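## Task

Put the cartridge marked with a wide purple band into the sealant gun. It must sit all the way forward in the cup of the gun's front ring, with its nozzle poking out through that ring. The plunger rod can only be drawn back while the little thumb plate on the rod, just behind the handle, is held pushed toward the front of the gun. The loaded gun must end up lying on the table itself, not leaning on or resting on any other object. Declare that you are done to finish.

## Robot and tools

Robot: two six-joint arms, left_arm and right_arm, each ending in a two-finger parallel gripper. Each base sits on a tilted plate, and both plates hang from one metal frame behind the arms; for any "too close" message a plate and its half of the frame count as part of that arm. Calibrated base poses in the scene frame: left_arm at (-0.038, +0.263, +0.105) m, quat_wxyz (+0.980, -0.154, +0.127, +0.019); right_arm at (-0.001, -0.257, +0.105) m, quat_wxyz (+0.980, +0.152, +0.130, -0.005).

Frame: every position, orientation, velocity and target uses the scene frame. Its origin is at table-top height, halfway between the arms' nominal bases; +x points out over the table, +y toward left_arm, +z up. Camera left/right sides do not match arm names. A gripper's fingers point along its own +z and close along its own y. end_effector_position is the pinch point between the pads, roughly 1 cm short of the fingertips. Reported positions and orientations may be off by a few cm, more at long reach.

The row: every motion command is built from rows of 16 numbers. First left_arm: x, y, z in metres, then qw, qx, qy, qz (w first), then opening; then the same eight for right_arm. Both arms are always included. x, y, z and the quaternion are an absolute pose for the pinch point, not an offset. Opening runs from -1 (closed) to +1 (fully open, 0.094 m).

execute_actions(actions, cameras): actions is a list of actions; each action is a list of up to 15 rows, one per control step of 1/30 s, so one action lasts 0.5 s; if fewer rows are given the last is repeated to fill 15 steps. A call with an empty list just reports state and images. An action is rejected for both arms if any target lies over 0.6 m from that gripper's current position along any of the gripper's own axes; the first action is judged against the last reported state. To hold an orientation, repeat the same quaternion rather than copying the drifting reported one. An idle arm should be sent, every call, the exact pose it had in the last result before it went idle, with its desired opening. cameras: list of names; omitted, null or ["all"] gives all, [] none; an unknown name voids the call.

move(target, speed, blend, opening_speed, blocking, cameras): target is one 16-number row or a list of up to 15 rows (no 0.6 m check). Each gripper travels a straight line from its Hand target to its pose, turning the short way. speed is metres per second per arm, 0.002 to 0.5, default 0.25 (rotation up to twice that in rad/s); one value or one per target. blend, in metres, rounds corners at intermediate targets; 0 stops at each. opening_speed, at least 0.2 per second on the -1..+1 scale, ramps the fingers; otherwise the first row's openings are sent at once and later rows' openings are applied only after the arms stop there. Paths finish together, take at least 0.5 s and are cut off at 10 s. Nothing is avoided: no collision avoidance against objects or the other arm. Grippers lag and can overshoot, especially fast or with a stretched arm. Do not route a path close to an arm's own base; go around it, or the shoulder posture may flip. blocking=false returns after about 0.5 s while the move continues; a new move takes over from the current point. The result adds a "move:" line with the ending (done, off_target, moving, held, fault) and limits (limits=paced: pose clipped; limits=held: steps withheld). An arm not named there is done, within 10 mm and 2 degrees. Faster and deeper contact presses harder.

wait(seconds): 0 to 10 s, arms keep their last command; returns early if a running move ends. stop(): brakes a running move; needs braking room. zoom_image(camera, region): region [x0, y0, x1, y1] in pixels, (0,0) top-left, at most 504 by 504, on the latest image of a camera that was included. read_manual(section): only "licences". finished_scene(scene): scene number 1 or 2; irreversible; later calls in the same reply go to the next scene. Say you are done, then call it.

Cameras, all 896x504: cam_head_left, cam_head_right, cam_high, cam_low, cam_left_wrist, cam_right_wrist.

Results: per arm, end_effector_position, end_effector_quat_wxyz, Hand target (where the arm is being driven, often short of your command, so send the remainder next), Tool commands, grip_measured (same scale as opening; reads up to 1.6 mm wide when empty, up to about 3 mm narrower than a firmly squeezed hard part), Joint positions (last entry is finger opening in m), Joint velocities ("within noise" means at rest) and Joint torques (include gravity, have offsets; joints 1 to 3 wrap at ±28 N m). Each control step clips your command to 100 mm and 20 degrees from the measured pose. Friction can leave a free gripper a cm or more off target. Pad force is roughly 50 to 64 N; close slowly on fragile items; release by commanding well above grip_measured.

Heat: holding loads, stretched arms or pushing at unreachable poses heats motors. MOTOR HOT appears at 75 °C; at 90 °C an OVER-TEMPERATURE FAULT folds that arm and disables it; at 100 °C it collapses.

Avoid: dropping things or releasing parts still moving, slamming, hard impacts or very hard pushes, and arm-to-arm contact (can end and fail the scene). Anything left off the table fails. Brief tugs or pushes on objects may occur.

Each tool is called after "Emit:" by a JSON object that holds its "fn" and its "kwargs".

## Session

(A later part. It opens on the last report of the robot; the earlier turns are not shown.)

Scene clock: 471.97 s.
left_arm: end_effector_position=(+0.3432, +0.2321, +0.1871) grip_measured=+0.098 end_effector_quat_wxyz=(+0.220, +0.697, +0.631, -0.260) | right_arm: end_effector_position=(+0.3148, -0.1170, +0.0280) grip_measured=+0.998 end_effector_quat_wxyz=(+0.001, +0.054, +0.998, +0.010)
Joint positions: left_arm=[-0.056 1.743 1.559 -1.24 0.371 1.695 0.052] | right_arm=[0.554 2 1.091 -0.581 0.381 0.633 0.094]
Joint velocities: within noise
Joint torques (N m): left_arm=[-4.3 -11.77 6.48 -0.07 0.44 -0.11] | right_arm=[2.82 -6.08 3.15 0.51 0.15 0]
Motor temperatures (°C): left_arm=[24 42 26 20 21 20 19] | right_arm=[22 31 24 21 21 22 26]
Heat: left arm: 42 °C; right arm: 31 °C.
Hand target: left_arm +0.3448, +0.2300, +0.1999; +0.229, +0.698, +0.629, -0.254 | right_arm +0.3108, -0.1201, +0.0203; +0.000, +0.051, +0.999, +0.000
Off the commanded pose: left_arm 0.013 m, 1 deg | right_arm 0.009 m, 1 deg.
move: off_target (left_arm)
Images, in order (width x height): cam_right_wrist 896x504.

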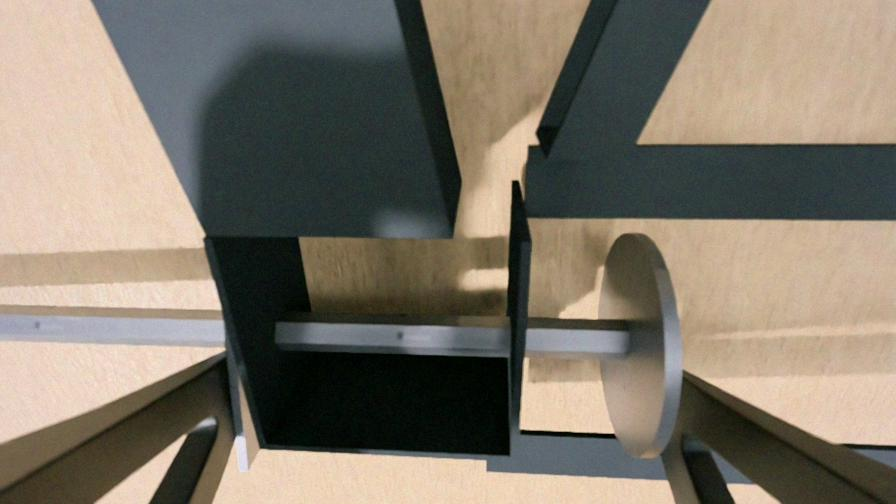

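Emit:
{"fn": "move", "kwargs": {"target": [0.345,0.230,0.20,0.2288,0.6983,0.6288,-0.2541,0.1,0.312,-0.118,0.02,0,0.0506,0.9987,0,0.1], "speed": 0.06, "opening_speed": 0.4, "cameras": ["cam_right_wrist"]}}

Scene clock: 479.60 s.
left_arm: end_effector_position=(+0.3432, +0.2321, +0.1871) grip_measured=+0.098 end_effector_quat_wxyz=(+0.220, +0.697, +0.631, -0.260) | right_arm: end_effector_position=(+0.3163, -0.1158, +0.0274) grip_measured=+0.186 end_effector_quat_wxyz=(+0.004, +0.051, +0.999, +0.012)
Joint positions: left_arm=[-0.056 1.743 1.559 -1.24 0.371 1.695 0.052] | right_arm=[0.554 2.003 1.091 -0.572 0.381 0.624 0.056]
Joint velocities: within noise
Joint torques (N m): left_arm=[-4.31 -11.75 6.49 -0.07 0.43 -0.11] | right_arm=[3.06 -5.76 3.95 0.37 0.15 0.12]
Motor temperatures (°C): left_arm=[24 42 26 20 21 20 19] | right_arm=[22 31 25 21 21 22 25]
Heat: left arm: 42 °C; right arm: 31 °C.
Hand target: left_arm +0.3448, +0.2300, +0.1999; +0.229, +0.698, +0.629, -0.254 | right_arm +0.3119, -0.1180, +0.0202; +0.000, +0.050, +0.999, +0.000
Off the commanded pose: left_arm 0.013 m, 1 deg | right_arm 0.009 m, 1 deg.
move: off_target (left_arm)
Images, in order (width x height): cam_right_wrist 896x504.

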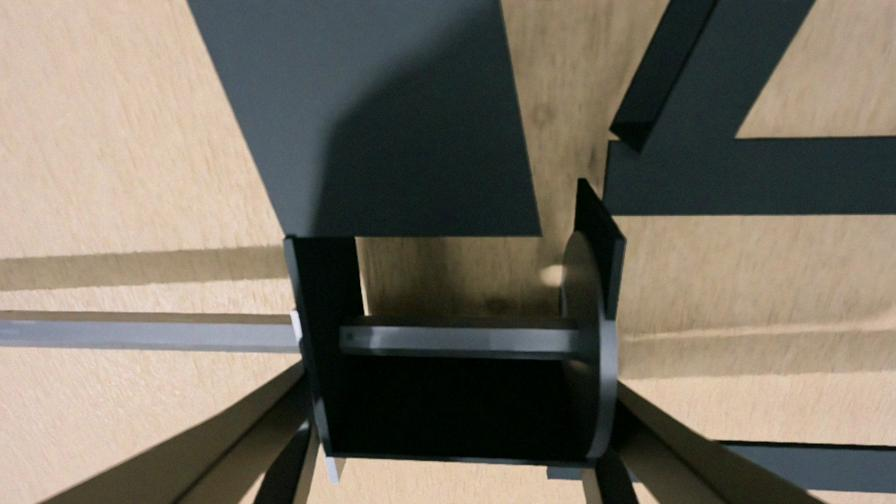

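Emit:
{"fn": "move", "kwargs": {"target": [[0.345,0.230,0.20,0.2288,0.6983,0.6288,-0.2541,0.1,0.312,-0.118,0.02,0,0.0506,0.9987,0,0.5],[0.345,0.230,0.25,0.2288,0.6983,0.6288,-0.2541,0.1,0.312,-0.120,0.12,0,0.0506,0.9987,0,0.5],[0.35,0.40,0.25,0,0,1,0,0.6,0.28,-0.25,0.25,0,0.0506,0.9987,0,0.5]], "speed": 0.2, "cameras": ["all"]}}

Scene clock: 493.80 s.
left_arm: end_effector_position=(+0.3474, +0.3956, +0.2527) grip_measured=+0.598 end_effector_quat_wxyz=(+0.007, +0.008, +1.000, -0.006) | right_arm: end_effector_position=(+0.2756, -0.2455, +0.2393) grip_measured=+0.498 end_effector_quat_wxyz=(-0.014, +0.046, +0.999, -0.006)
Joint positions: left_arm=[0.004 1.668 1.928 -1.546 -0.287 0.104 0.075] | right_arm=[0.553 1.407 1.35 -1.48 0.392 0.634 0.07]
Joint velocities: within noise
Joint torques (N m): left_arm=[-1.59 -7.83 7.08 0.17 -0.09 -0.12] | right_arm=[1.46 -5.41 8.94 0.02 0.05 -0.05]
Motor temperatures (°C): left_arm=[23 40 26 20 21 20 19] | right_arm=[22 31 25 21 21 22 25]
Heat: left arm: 40 °C; right arm: 31 °C.
Hand target: left_arm +0.3499, +0.3999, +0.2499; +0.000, +0.000, +1.000, +0.000 | right_arm +0.2797, -0.2500, +0.2497; +0.000, +0.050, +0.999, +0.000
Off the commanded pose: left_arm 0.006 m, 1 deg | right_arm 0.012 m, 2 deg.
move: off_target (right_arm)

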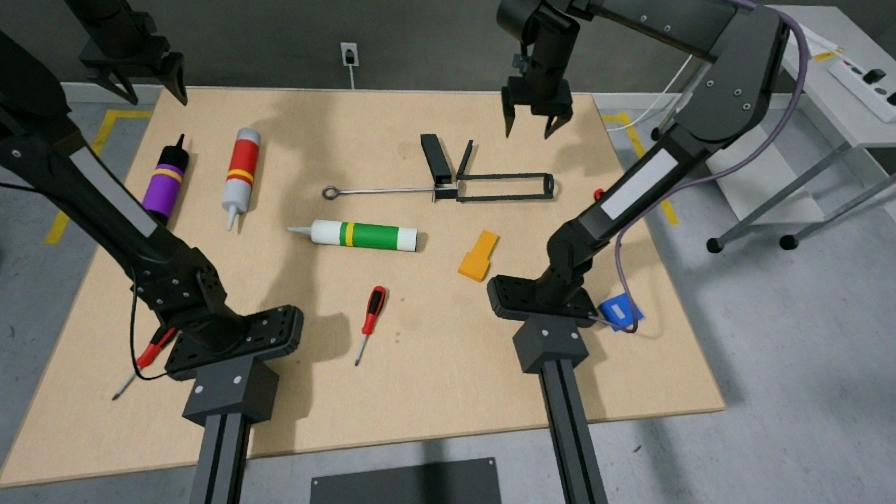

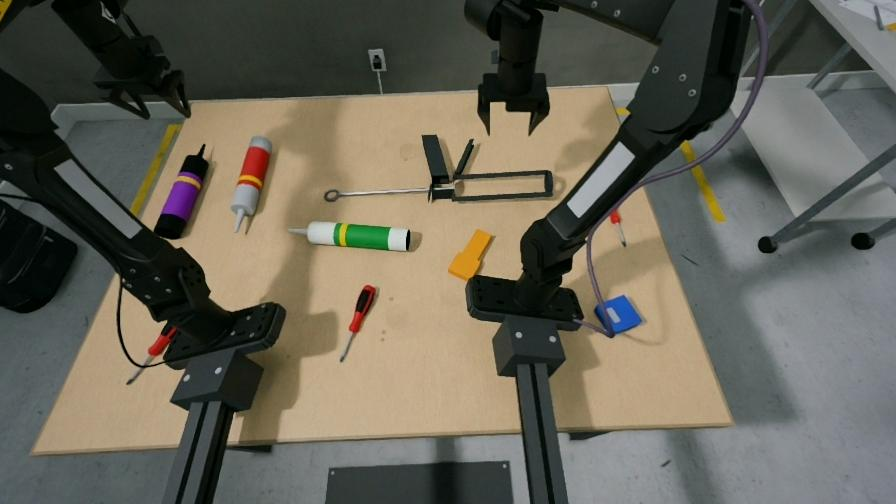

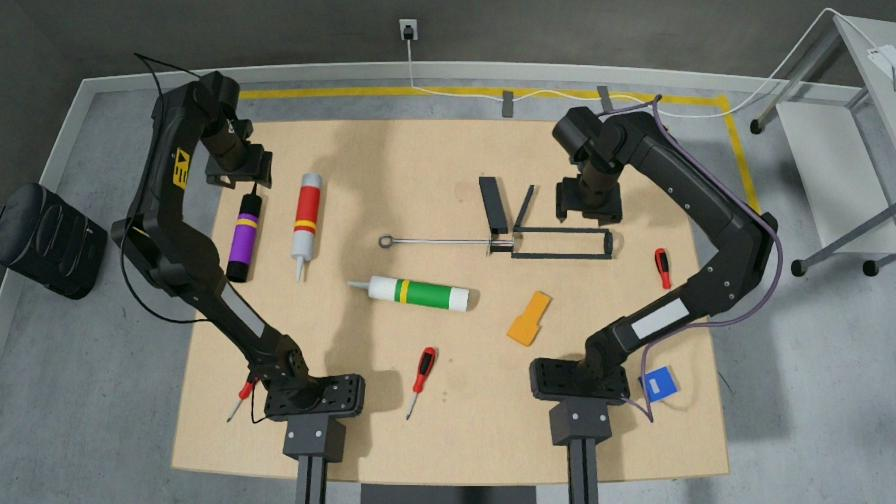

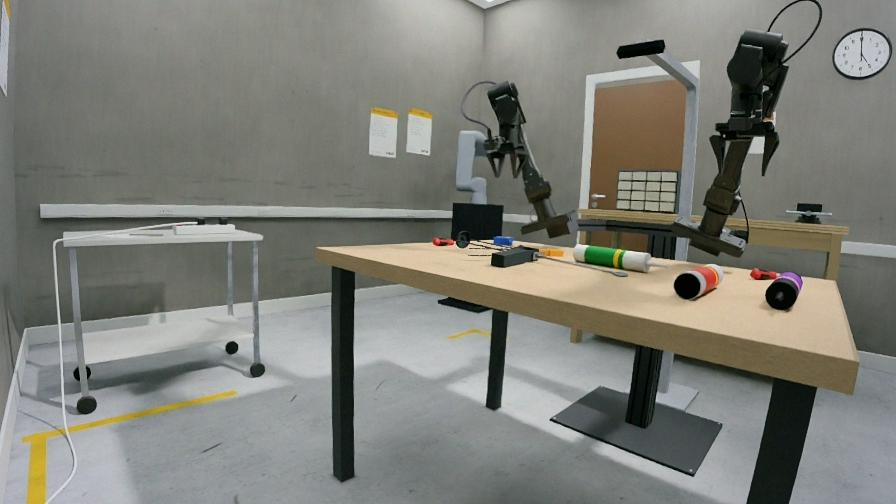

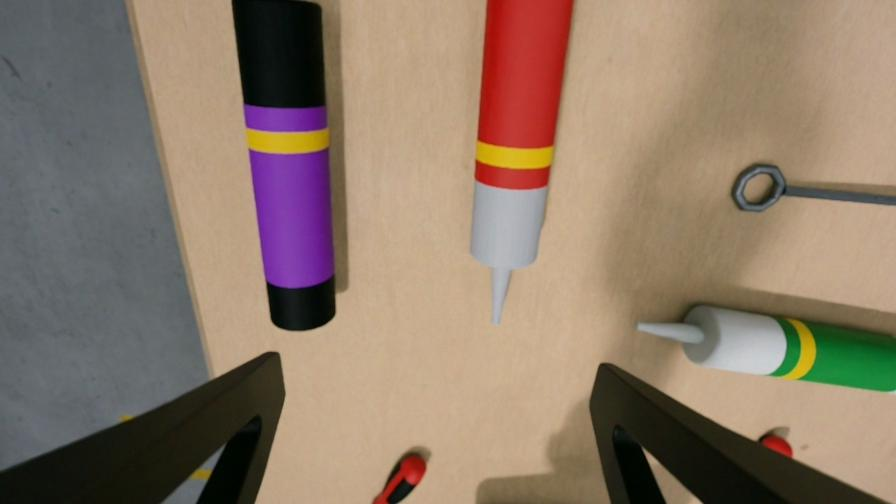

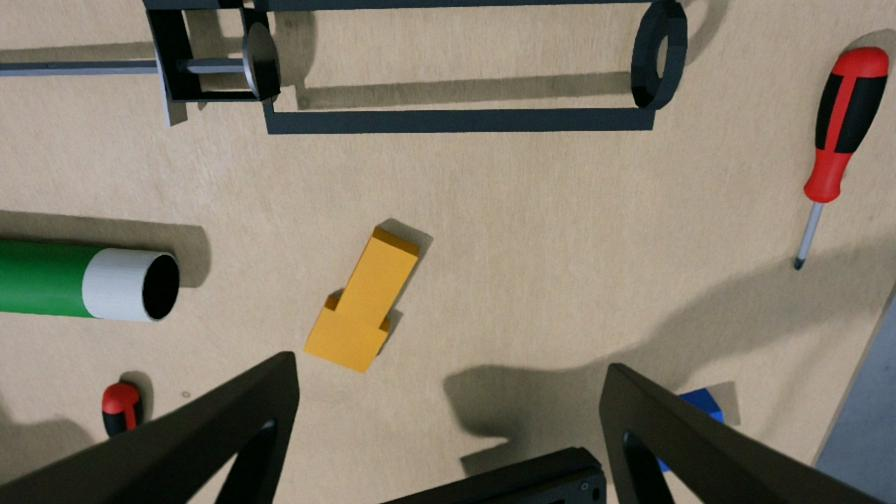

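Emit:
{"fn": "move", "kwargs": {"target": [0.335,0.50,0.13,0,0,1,0,0.9,0.185,-0.19,0.13,0,0.284,0.959,0,0.5], "speed": 0.25, "cameras": ["cam_left_wrist","cam_right_wrist","cam_high"]}}

Scene clock: 568.97 s.
left_arm: end_effector_position=(+0.3361, +0.5041, +0.1415) grip_measured=+0.898 end_effector_quat_wxyz=(+0.008, -0.006, +1.000, +0.011) | right_arm: end_effector_position=(+0.1876, -0.1894, +0.1341) grip_measured=+0.498 end_effector_quat_wxyz=(-0.005, +0.287, +0.958, +0.007)
Joint positions: left_arm=[0.411 1.711 1.654 -1.123 -0.184 0.473 0.089] | right_arm=[0.785 1.309 0.729 -1.015 0.387 1.36 0.07]
Joint velocities: within noise
Joint torques (N m): left_arm=[-1.28 -9.69 4.44 0.37 0.15 0.11] | right_arm=[2.18 -1.87 4.22 0.41 0.13 0.09]
Motor temperatures (°C): left_arm=[23 34 28 20 21 20 19] | right_arm=[21 30 27 21 20 22 24]
Heat: left arm: 34 °C; right arm: 30 °C.
Hand target: left_arm +0.3347, +0.5000, +0.1302; +0.000, +0.000, +1.000, +0.000 | right_arm +0.1850, -0.1901, +0.1302; +0.000, +0.284, +0.959, +0.000
Off the commanded pose: left_arm 0.012 m, 2 deg | right_arm 0.005 m, 1 deg.
move: off_target (left_arm)
Images, in order (width x height): cam_high 896x504, cam_left_wrist 896x504, cam_right_wrist 896x504.

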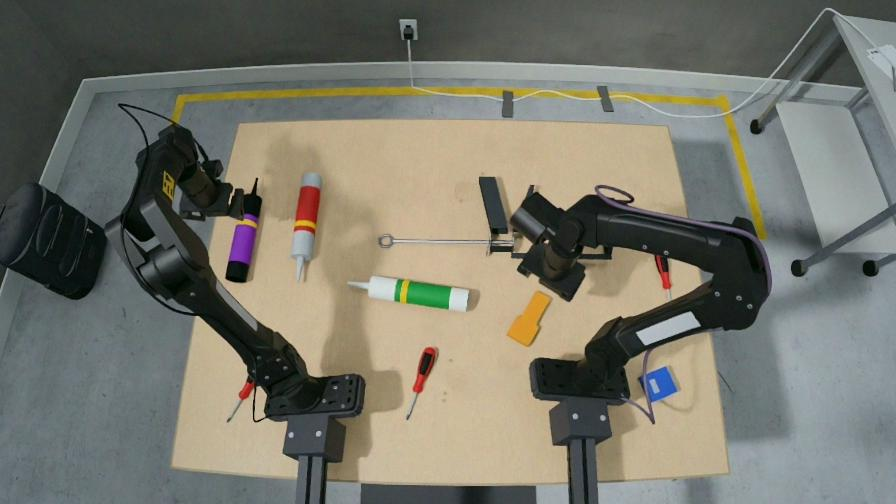

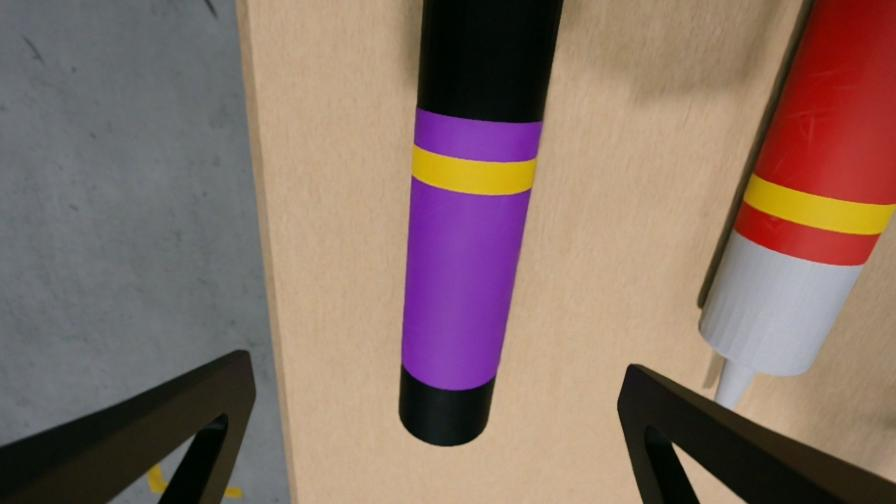

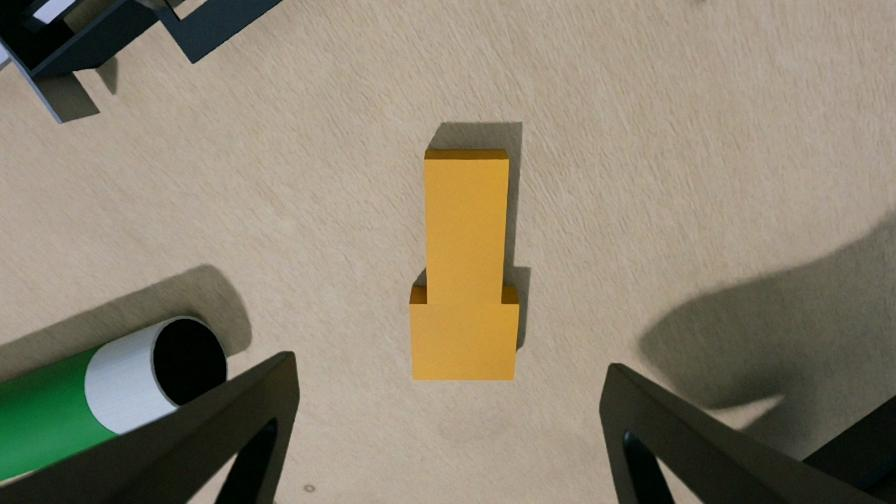

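Emit:
{"fn": "move", "kwargs": {"target": [0.324,0.492,0.055,0,0,1,0,0.9,0.1655,-0.187,0.030,0,0.284,0.959,0,0.5], "speed": 0.15, "cameras": ["cam_left_wrist","cam_right_wrist"]}}

Scene clock: 588.33 s.
left_arm: end_effector_position=(+0.3280, +0.4955, +0.0663) grip_measured=+0.898 end_effector_quat_wxyz=(+0.008, -0.004, +1.000, +0.011) | right_arm: end_effector_position=(+0.1691, -0.1826, +0.0341) grip_measured=+0.498 end_effector_quat_wxyz=(-0.002, +0.288, +0.957, +0.009)
Joint positions: left_arm=[0.437 1.762 1.42 -0.833 -0.173 0.502 0.089] | right_arm=[0.659 1.533 0.428 -0.431 0.389 1.223 0.07]
Joint velocities: within noise
Joint torques (N m): left_arm=[-0.87 -9.57 4.04 0.38 0.16 0.12] | right_arm=[1.24 -2.37 2.55 0.43 0.12 -0.07]
Motor temperatures (°C): left_arm=[23 34 27 20 21 20 19] | right_arm=[22 29 26 21 20 22 24]
Heat: left arm: 34 °C; right arm: 29 °C.
Hand target: left_arm +0.3237, +0.4919, +0.0552; +0.000, +0.000, +1.000, +0.000 | right_arm +0.1654, -0.1871, +0.0302; +0.000, +0.284, +0.959, +0.000
Off the commanded pose: left_arm 0.012 m, 2 deg | right_arm 0.007 m, 1 deg.
move: off_target (left_arm)
Images, in order (width x height): cam_left_wrist 896x504, cam_right_wrist 896x504.

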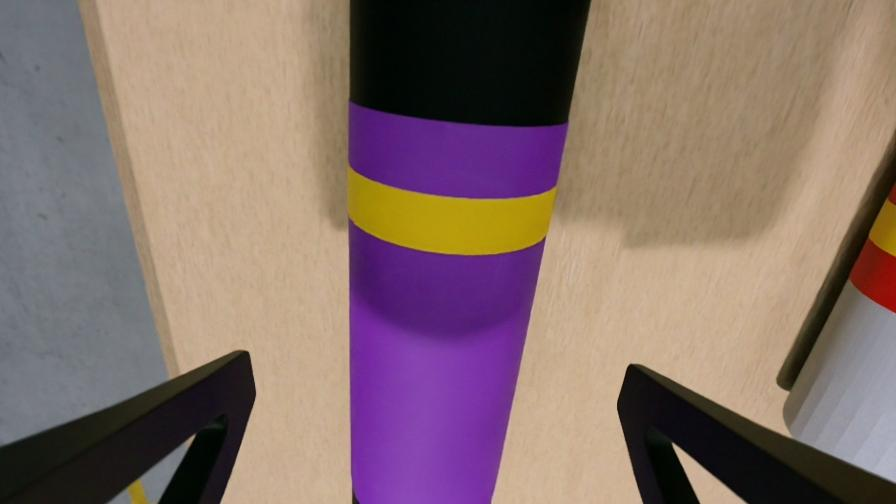

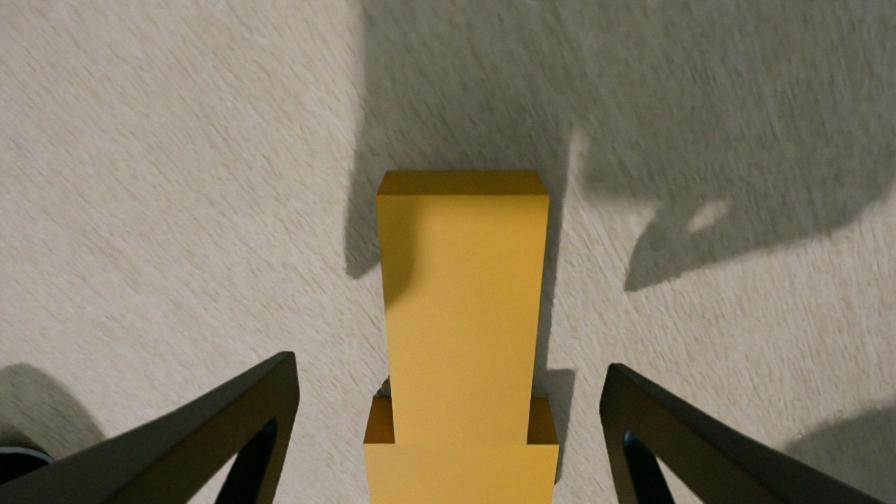

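Emit:
{"fn": "move", "kwargs": {"target": [[0.330,0.494,0.025,0,0,1,0,0.9,0.164,-0.190,0.014,0,0.284,0.959,0,0.5],[0.330,0.494,0.025,0,0,1,0,-0.2,0.164,-0.190,0.014,0,0.284,0.959,0,-0.4]], "speed": 0.1, "opening_speed": 1.5, "cameras": ["cam_left_wrist","cam_right_wrist"]}}

Scene clock: 606.27 s.
left_arm: end_effector_position=(+0.3367, +0.4984, +0.0384) grip_measured=+0.011 end_effector_quat_wxyz=(+0.012, -0.004, +1.000, +0.012) | right_arm: end_effector_position=(+0.1677, -0.1858, +0.0174) grip_measured=-0.290 end_effector_quat_wxyz=(-0.001, +0.288, +0.958, +0.008)
Joint positions: left_arm=[0.446 1.837 1.42 -0.749 -0.167 0.513 0.048] | right_arm=[0.614 1.591 0.389 -0.315 0.389 1.173 0.033]
Joint velocities: within noise
Joint torques (N m): left_arm=[-0.95 -9.73 3.62 0.39 0.13 0.1] | right_arm=[1.26 -2.52 2.19 0.4 0.11 -0.04]
Motor temperatures (°C): left_arm=[23 34 26 20 21 20 19] | right_arm=[21 29 25 21 20 22 24]
Heat: left arm: 34 °C; right arm: 29 °C.
Hand target: left_arm +0.3297, +0.4938, +0.0255; +0.000, +0.000, +1.000, +0.000 | right_arm +0.1639, -0.1901, +0.0142; +0.000, +0.284, +0.959, +0.000
Off the commanded pose: left_arm 0.016 m, 2 deg | right_arm 0.007 m, 1 deg.
move: off_target (left_arm); target 2's new opening was sent with left_arm's hand 0.016 m and 2 deg from that target
Images, in order (width x height): cam_left_wrist 896x504, cam_right_wrist 896x504.

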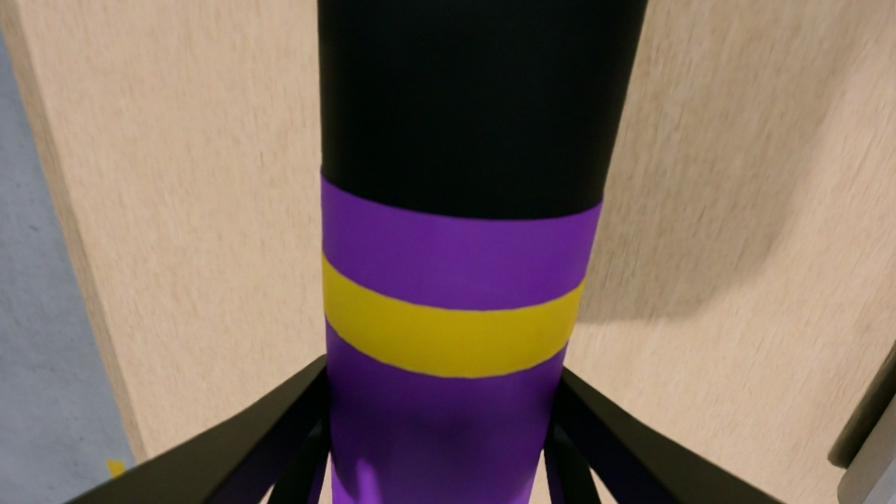

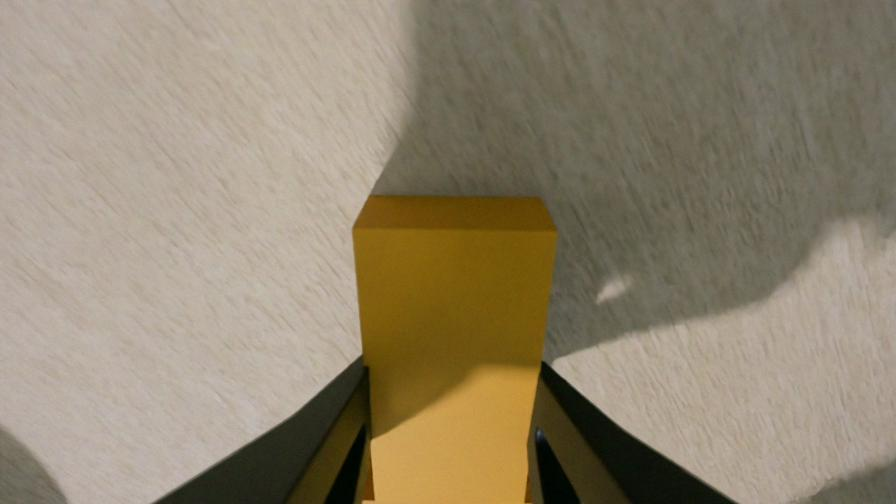

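Emit:
{"fn": "move", "kwargs": {"target": [[0.330,0.494,0.15,0,0,1,0,-0.2,0.164,-0.190,0.13,0,0.284,0.959,0,-0.4],[0.31,0.22,0.19,0,0.383,0.924,0,-0.2,0.42,-0.42,0.13,0,0.284,0.959,0,-0.4],[0.28,0.10,0.19,0,0.7071,0.7071,0,-0.2,0.42,-0.42,0.014,0,0.284,0.959,0,-0.4]], "speed": [0.15,0.3,0.15], "cameras": ["cam_left_wrist","cam_right_wrist","cam_high"]}}

Scene clock: 630.80 s.
left_arm: end_effector_position=(+0.2777, +0.1079, +0.1814) grip_measured=+0.011 end_effector_quat_wxyz=(-0.009, +0.696, +0.718, -0.004) | right_arm: end_effector_position=(+0.4228, -0.4239, +0.0229) grip_measured=-0.290 end_effector_quat_wxyz=(+0.006, +0.288, +0.958, -0.005)
Joint positions: left_arm=[-0.8 1.889 1.51 -1.248 -0.394 0.765 0.047] | right_arm=[-0.278 1.969 1.523 -0.771 0.226 0.254 0.033]
Joint velocities: within noise
Joint torques (N m): left_arm=[-6.12 -7.97 7.86 0.06 -0.04 0.12] | right_arm=[1.76 -8.77 4.3 0.49 -0.11 -0.05]
Motor temperatures (°C): left_arm=[23 36 26 20 21 20 21] | right_arm=[21 30 26 21 20 22 25]
Heat: left arm: 36 °C; right arm: 30 °C.
Hand target: left_arm +0.2798, +0.1001, +0.1900; +0.001, +0.707, +0.707, +0.000 | right_arm +0.4199, -0.4201, +0.0142; +0.000, +0.284, +0.959, +0.000
Off the commanded pose: left_arm 0.012 m, 2 deg | right_arm 0.010 m, 1 deg.
move: off_target (left_arm)
Images, in order (width x height): cam_high 896x504, cam_left_wrist 896x504, cam_right_wrist 896x504.

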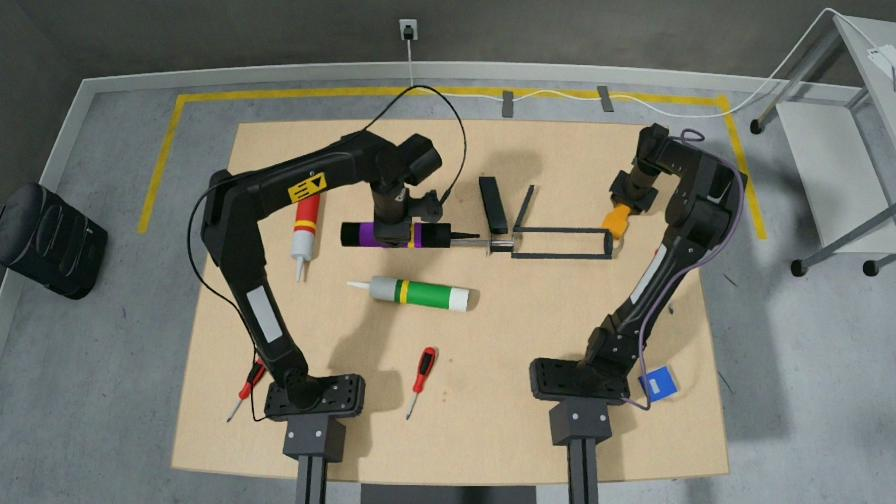

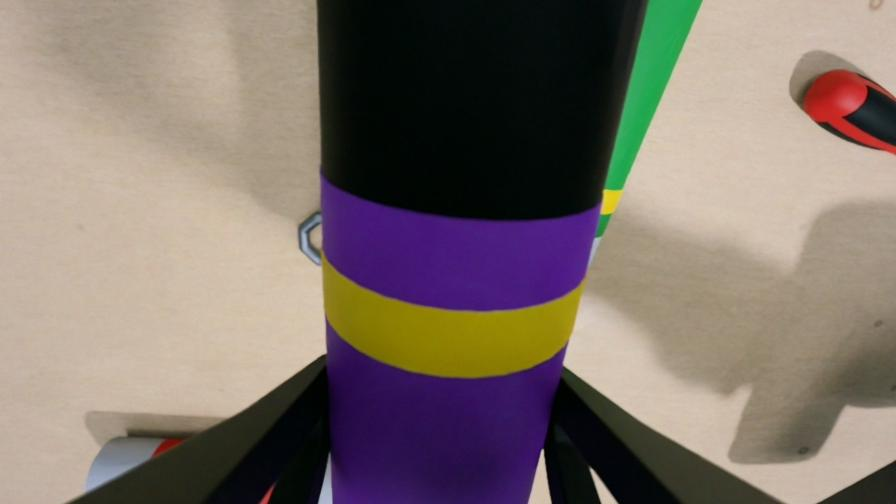

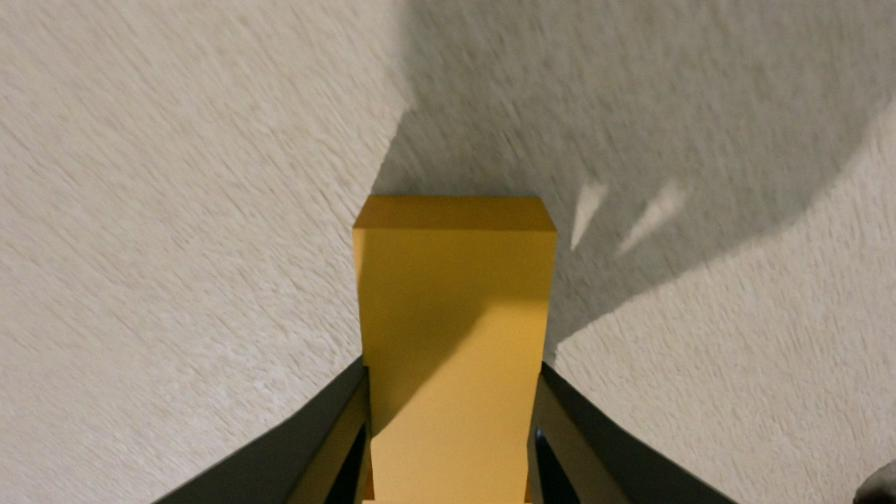

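Emit:
{"fn": "move", "kwargs": {"target": [[0.28,0.10,0.19,0,0.7071,0.7071,0,-0.2,0.465,-0.455,0.04,0,0.284,0.959,0,-0.4],[0.26,0.08,0.19,0,0.7071,0.7071,0,-0.2,0.465,-0.455,0.008,0,0.284,0.959,0,-0.4],[0.26,0.08,0.19,0,0.7071,0.7071,0,-0.2,0.465,-0.455,0.008,0,0.284,0.959,0,0.3],[0.24,0.04,0.19,0,0.7071,0.7071,0,-0.2,0.465,-0.455,0.12,0,0.284,0.959,0,0.3],[0.22,-0.02,0.19,0,0.7071,0.7071,0,-0.2,0.20,-0.46,0.22,0,0.284,0.959,0,0.3]], "speed": [0.15,0.1,0.1,0.2,0.3], "cameras": ["cam_right_wrist","cam_high","cam_head_left"]}}

Scene clock: 647.83 s.
left_arm: end_effector_position=(+0.2243, -0.0098, +0.1816) grip_measured=+0.011 end_effector_quat_wxyz=(-0.007, +0.704, +0.710, +0.005) | right_arm: end_effector_position=(+0.2059, -0.4669, +0.2237) grip_measured=+0.298 end_effector_quat_wxyz=(+0.010, +0.286, +0.958, -0.010)
Joint positions: left_arm=[-1.087 2.181 1.733 -1.298 -0.379 0.478 0.047] | right_arm=[-0.705 1.061 1.235 -1.319 0.071 -0.149 0.061]
Joint velocities: within noise
Joint torques (N m): left_arm=[-6.75 -9.48 7.97 0.08 0.11 -0.11] | right_arm=[-0.28 -4.94 4.66 0.17 -0.1 -0.03]
Motor temperatures (°C): left_arm=[24 35 26 20 21 20 21] | right_arm=[21 32 26 21 20 22 25]
Heat: left arm: 35 °C; right arm: 32 °C.
Hand target: left_arm +0.2198, -0.0197, +0.1899; +0.000, +0.707, +0.707, +0.000 | right_arm +0.2001, -0.4600, +0.2201; +0.000, +0.284, +0.959, +0.000
Off the commanded pose: left_arm 0.014 m, 1 deg | right_arm 0.010 m, 2 deg.
move: off_target (left_arm); target 3's new opening was sent with right_arm's hand 0.015 m and 1 deg from that target
Images, in order (width x height): cam_head_left 896x504, cam_high 896x504, cam_right_wrist 896x504.

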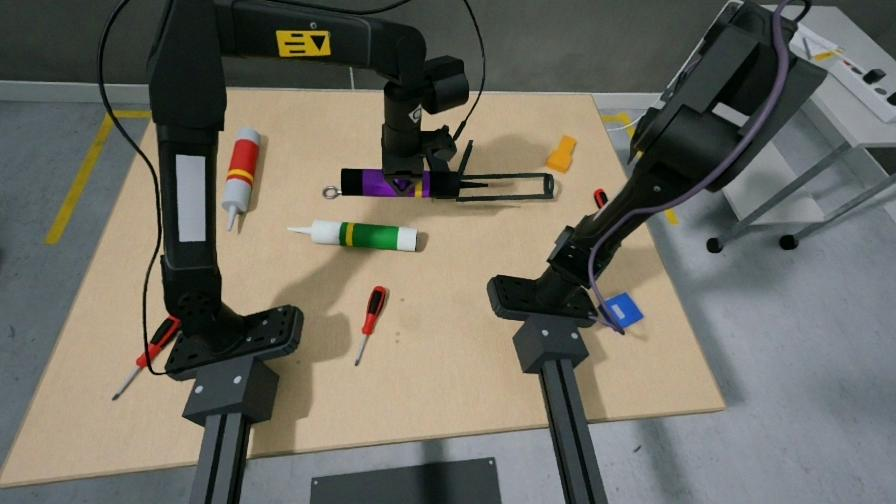

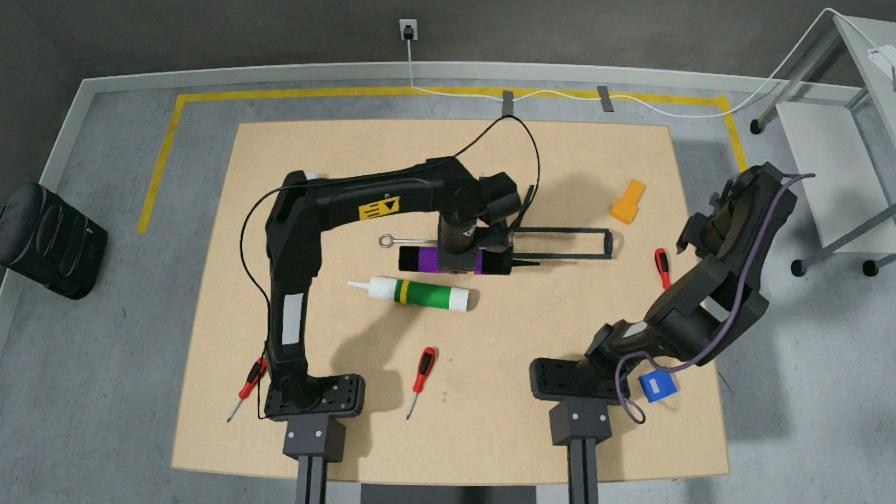

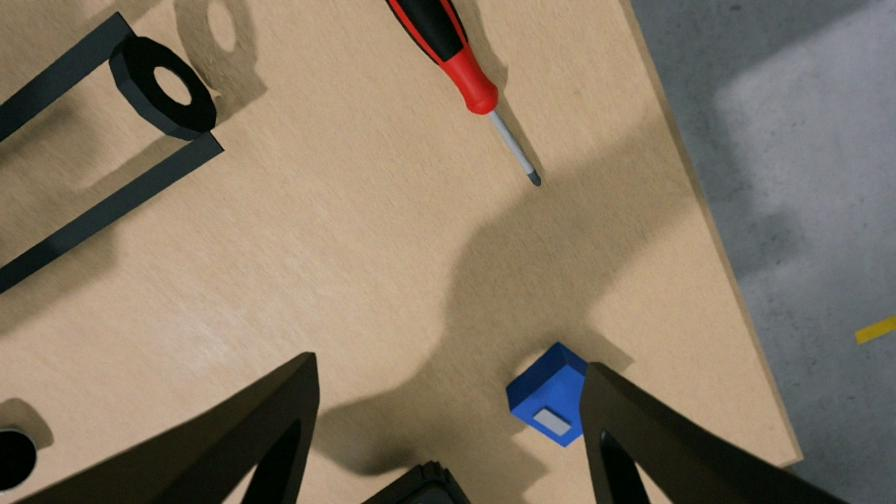

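Emit:
{"fn": "move", "kwargs": {"target": [[0.205,-0.205,0.15,0,0.7071,0.7071,0,-0.2,0.20,-0.46,0.22,0,0.284,0.959,0,0.3],[0.203,-0.210,0.06,0,0.7071,0.7071,0,-0.2,0.20,-0.46,0.22,0,0.284,0.959,0,0.3]], "speed": 0.25, "cameras": ["cam_right_wrist","cam_left_wrist","cam_head_right"]}}

Scene clock: 658.33 s.
left_arm: end_effector_position=(+0.2019, -0.2026, +0.0600) grip_measured=+0.011 end_effector_quat_wxyz=(+0.032, +0.705, +0.709, -0.013) | right_arm: end_effector_position=(+0.2059, -0.4667, +0.2237) grip_measured=+0.298 end_effector_quat_wxyz=(+0.010, +0.286, +0.958, -0.010)
Joint positions: left_arm=[-1.195 3.124 2.831 -1.401 -0.355 0.399 0.047] | right_arm=[-0.705 1.061 1.235 -1.32 0.07 -0.15 0.061]
Joint velocities: within noise
Joint torques (N m): left_arm=[-5.93 -14.15 7.35 0.45 0.04 0.11] | right_arm=[-0.25 -4.94 4.67 0.16 -0.11 -0.04]
Motor temperatures (°C): left_arm=[24 36 27 20 21 20 21] | right_arm=[21 31 26 21 20 22 24]
Heat: left arm: 36 °C; right arm: 31 °C.
Hand target: left_arm +0.2027, -0.2091, +0.0600; +0.043, +0.706, +0.706, -0.018 | right_arm +0.2001, -0.4601, +0.2201; +0.000, +0.284, +0.959, +0.000
Off the commanded pose: left_arm 0.007 m, 4 deg | right_arm 0.010 m, 2 deg.
elbow stopped short (left arm): the move would have taken joint 3 (elbow) straighter than the controller allows.
joint sent to its limit (left arm) — joint 2 (shoulder), upper limit. The joint targets are off in orientation, not in position.
move: off_target (left_arm)
Images, in order (width x height): cam_head_right 896x504, cam_left_wrist 896x504, cam_right_wrist 896x504.

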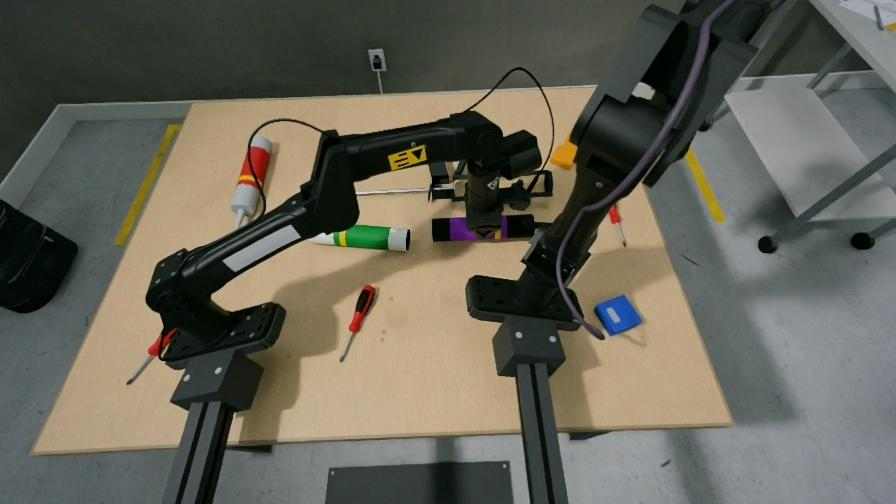

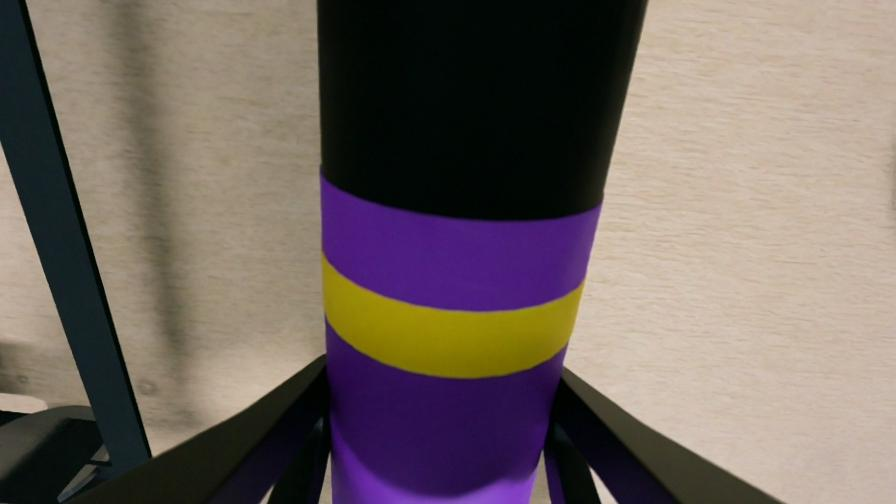

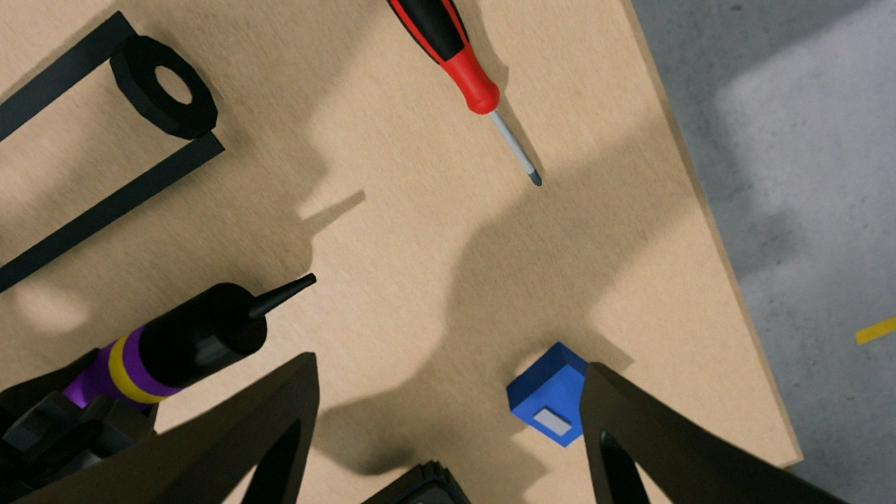

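Emit:
{"fn": "move", "kwargs": {"target": [[0.205,-0.185,0.046,0,0.7071,0.7071,0,-0.2,0.20,-0.46,0.22,0,0.284,0.959,0,0.3]], "speed": 0.1, "cameras": ["cam_right_wrist","cam_left_wrist"]}}

Scene clock: 669.30 s.
left_arm: end_effector_position=(+0.2102, -0.1898, +0.0545) grip_measured=+0.011 end_effector_quat_wxyz=(+0.014, +0.700, +0.714, -0.008) | right_arm: end_effector_position=(+0.2060, -0.4666, +0.2237) grip_measured=+0.298 end_effector_quat_wxyz=(+0.010, +0.286, +0.958, -0.010)
Joint positions: left_arm=[-1.168 3.124 2.831 -1.43 -0.355 0.399 0.047] | right_arm=[-0.705 1.061 1.235 -1.32 0.07 -0.15 0.061]
Joint velocities: within noise
Joint torques (N m): left_arm=[-5.81 -14.19 4.62 0.17 -0.01 0.09] | right_arm=[-0.27 -4.94 4.64 0.16 -0.11 -0.04]
Motor temperatures (°C): left_arm=[24 38 28 20 21 20 21] | right_arm=[21 31 26 21 20 22 24]
Heat: left arm: 38 °C; right arm: 31 °C.
Hand target: left_arm +0.2050, -0.1849, +0.0461; +0.000, +0.707, +0.707, +0.000 | right_arm +0.2001, -0.4600, +0.2201; +0.000, +0.284, +0.959, +0.000
Off the commanded pose: left_arm 0.011 m, 2 deg | right_arm 0.010 m, 2 deg.
move: off_target (left_arm)
Images, in order (width x height): cam_left_wrist 896x504, cam_right_wrist 896x504.

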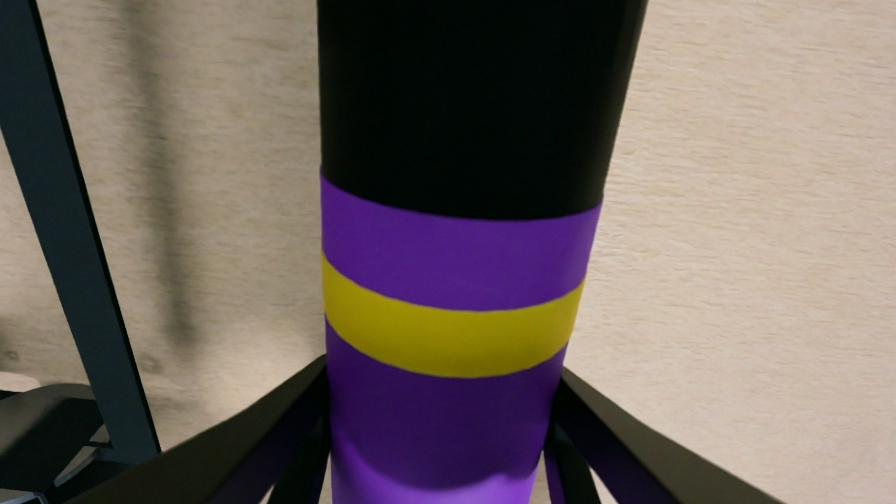

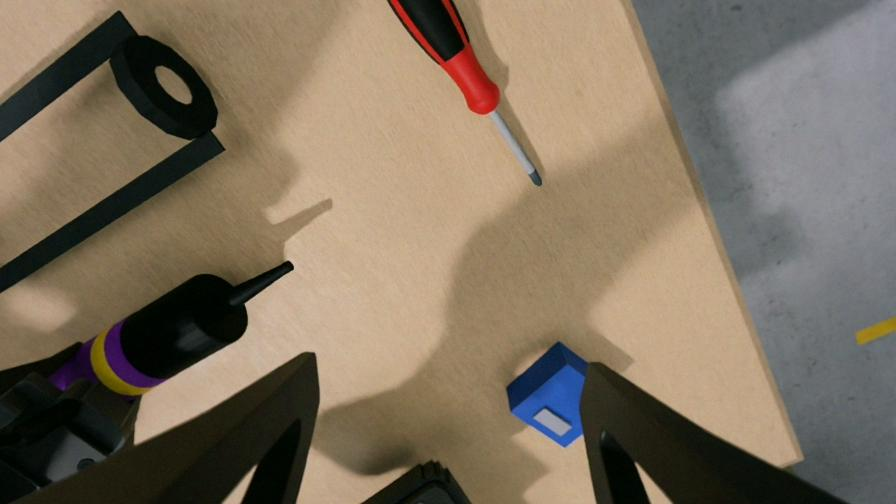

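Emit:
{"fn": "move", "kwargs": {"target": [[0.202,-0.145,0.056,0,0.7071,0.7071,0,-0.2,0.20,-0.46,0.22,0,0.284,0.959,0,0.3],[0.202,-0.145,0.035,0,0.7071,0.7071,0,-0.2,0.20,-0.46,0.22,0,0.284,0.959,0,0.3]], "speed": 0.12, "cameras": ["cam_right_wrist","cam_left_wrist","cam_low"]}}

Scene clock: 674.90 s.
left_arm: end_effector_position=(+0.1904, -0.1426, +0.0394) grip_measured=+0.011 end_effector_quat_wxyz=(-0.018, +0.714, +0.700, +0.003) | right_arm: end_effector_position=(+0.2060, -0.4666, +0.2237) grip_measured=+0.298 end_effector_quat_wxyz=(+0.010, +0.286, +0.958, -0.010)
Joint positions: left_arm=[-1.155 2.805 2.144 -1.129 -0.354 0.427 0.047] | right_arm=[-0.705 1.061 1.235 -1.32 0.07 -0.15 0.061]
Joint velocities: within noise
Joint torques (N m): left_arm=[-3.79 -15.08 3.36 0.71 -0.09 0.12] | right_arm=[-0.27 -4.96 4.66 0.16 -0.11 -0.04]
Motor temperatures (°C): left_arm=[24 39 27 20 21 20 21] | right_arm=[21 31 26 21 20 22 24]
Heat: left arm: 39 °C; right arm: 31 °C.
Hand target: left_arm +0.2021, -0.1447, +0.0355; -0.001, +0.707, +0.707, +0.001 | right_arm +0.2001, -0.4600, +0.2201; +0.000, +0.284, +0.959, +0.000
Off the commanded pose: left_arm 0.013 m, 2 deg | right_arm 0.010 m, 2 deg.
move: off_target (left_arm)
Images, in order (width x height): cam_low 896x504, cam_left_wrist 896x504, cam_right_wrist 896x504.

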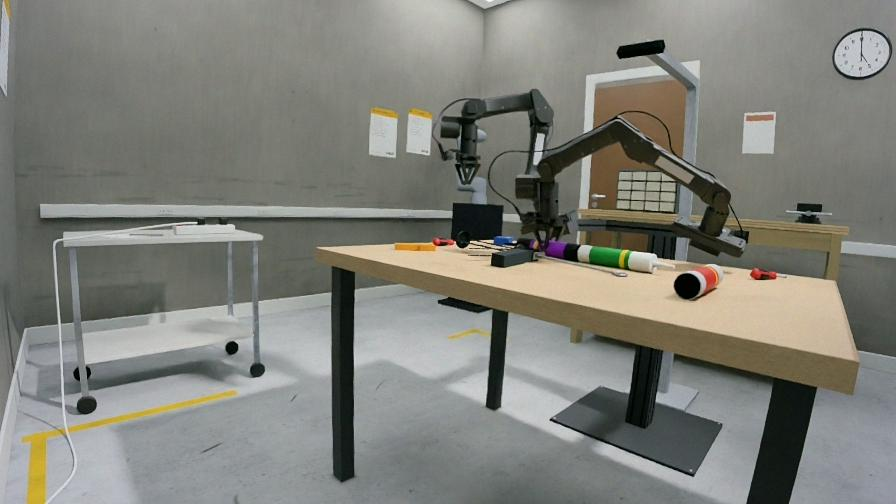

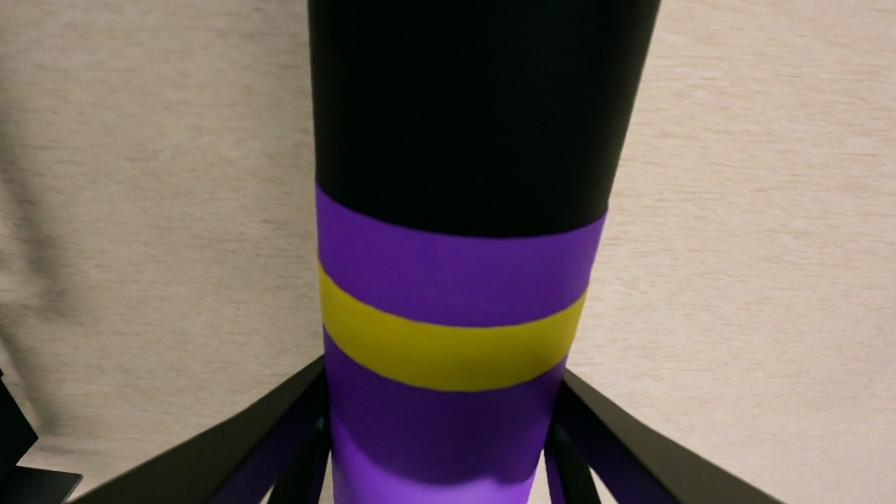

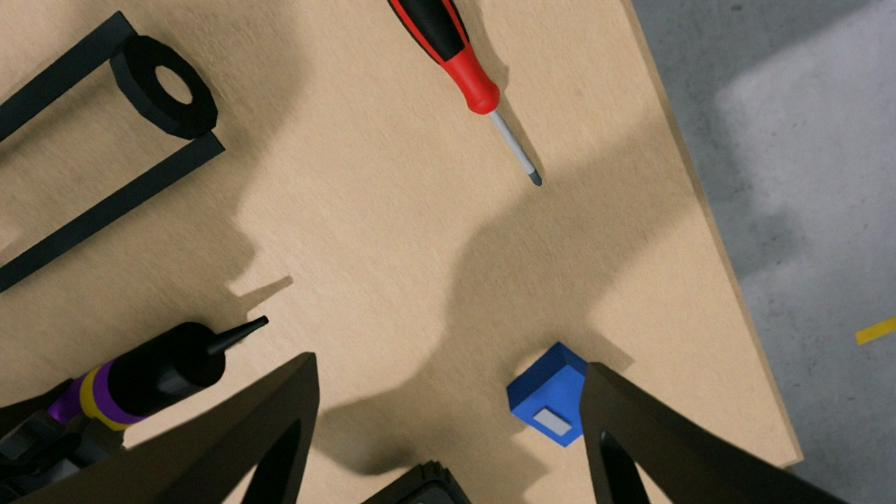

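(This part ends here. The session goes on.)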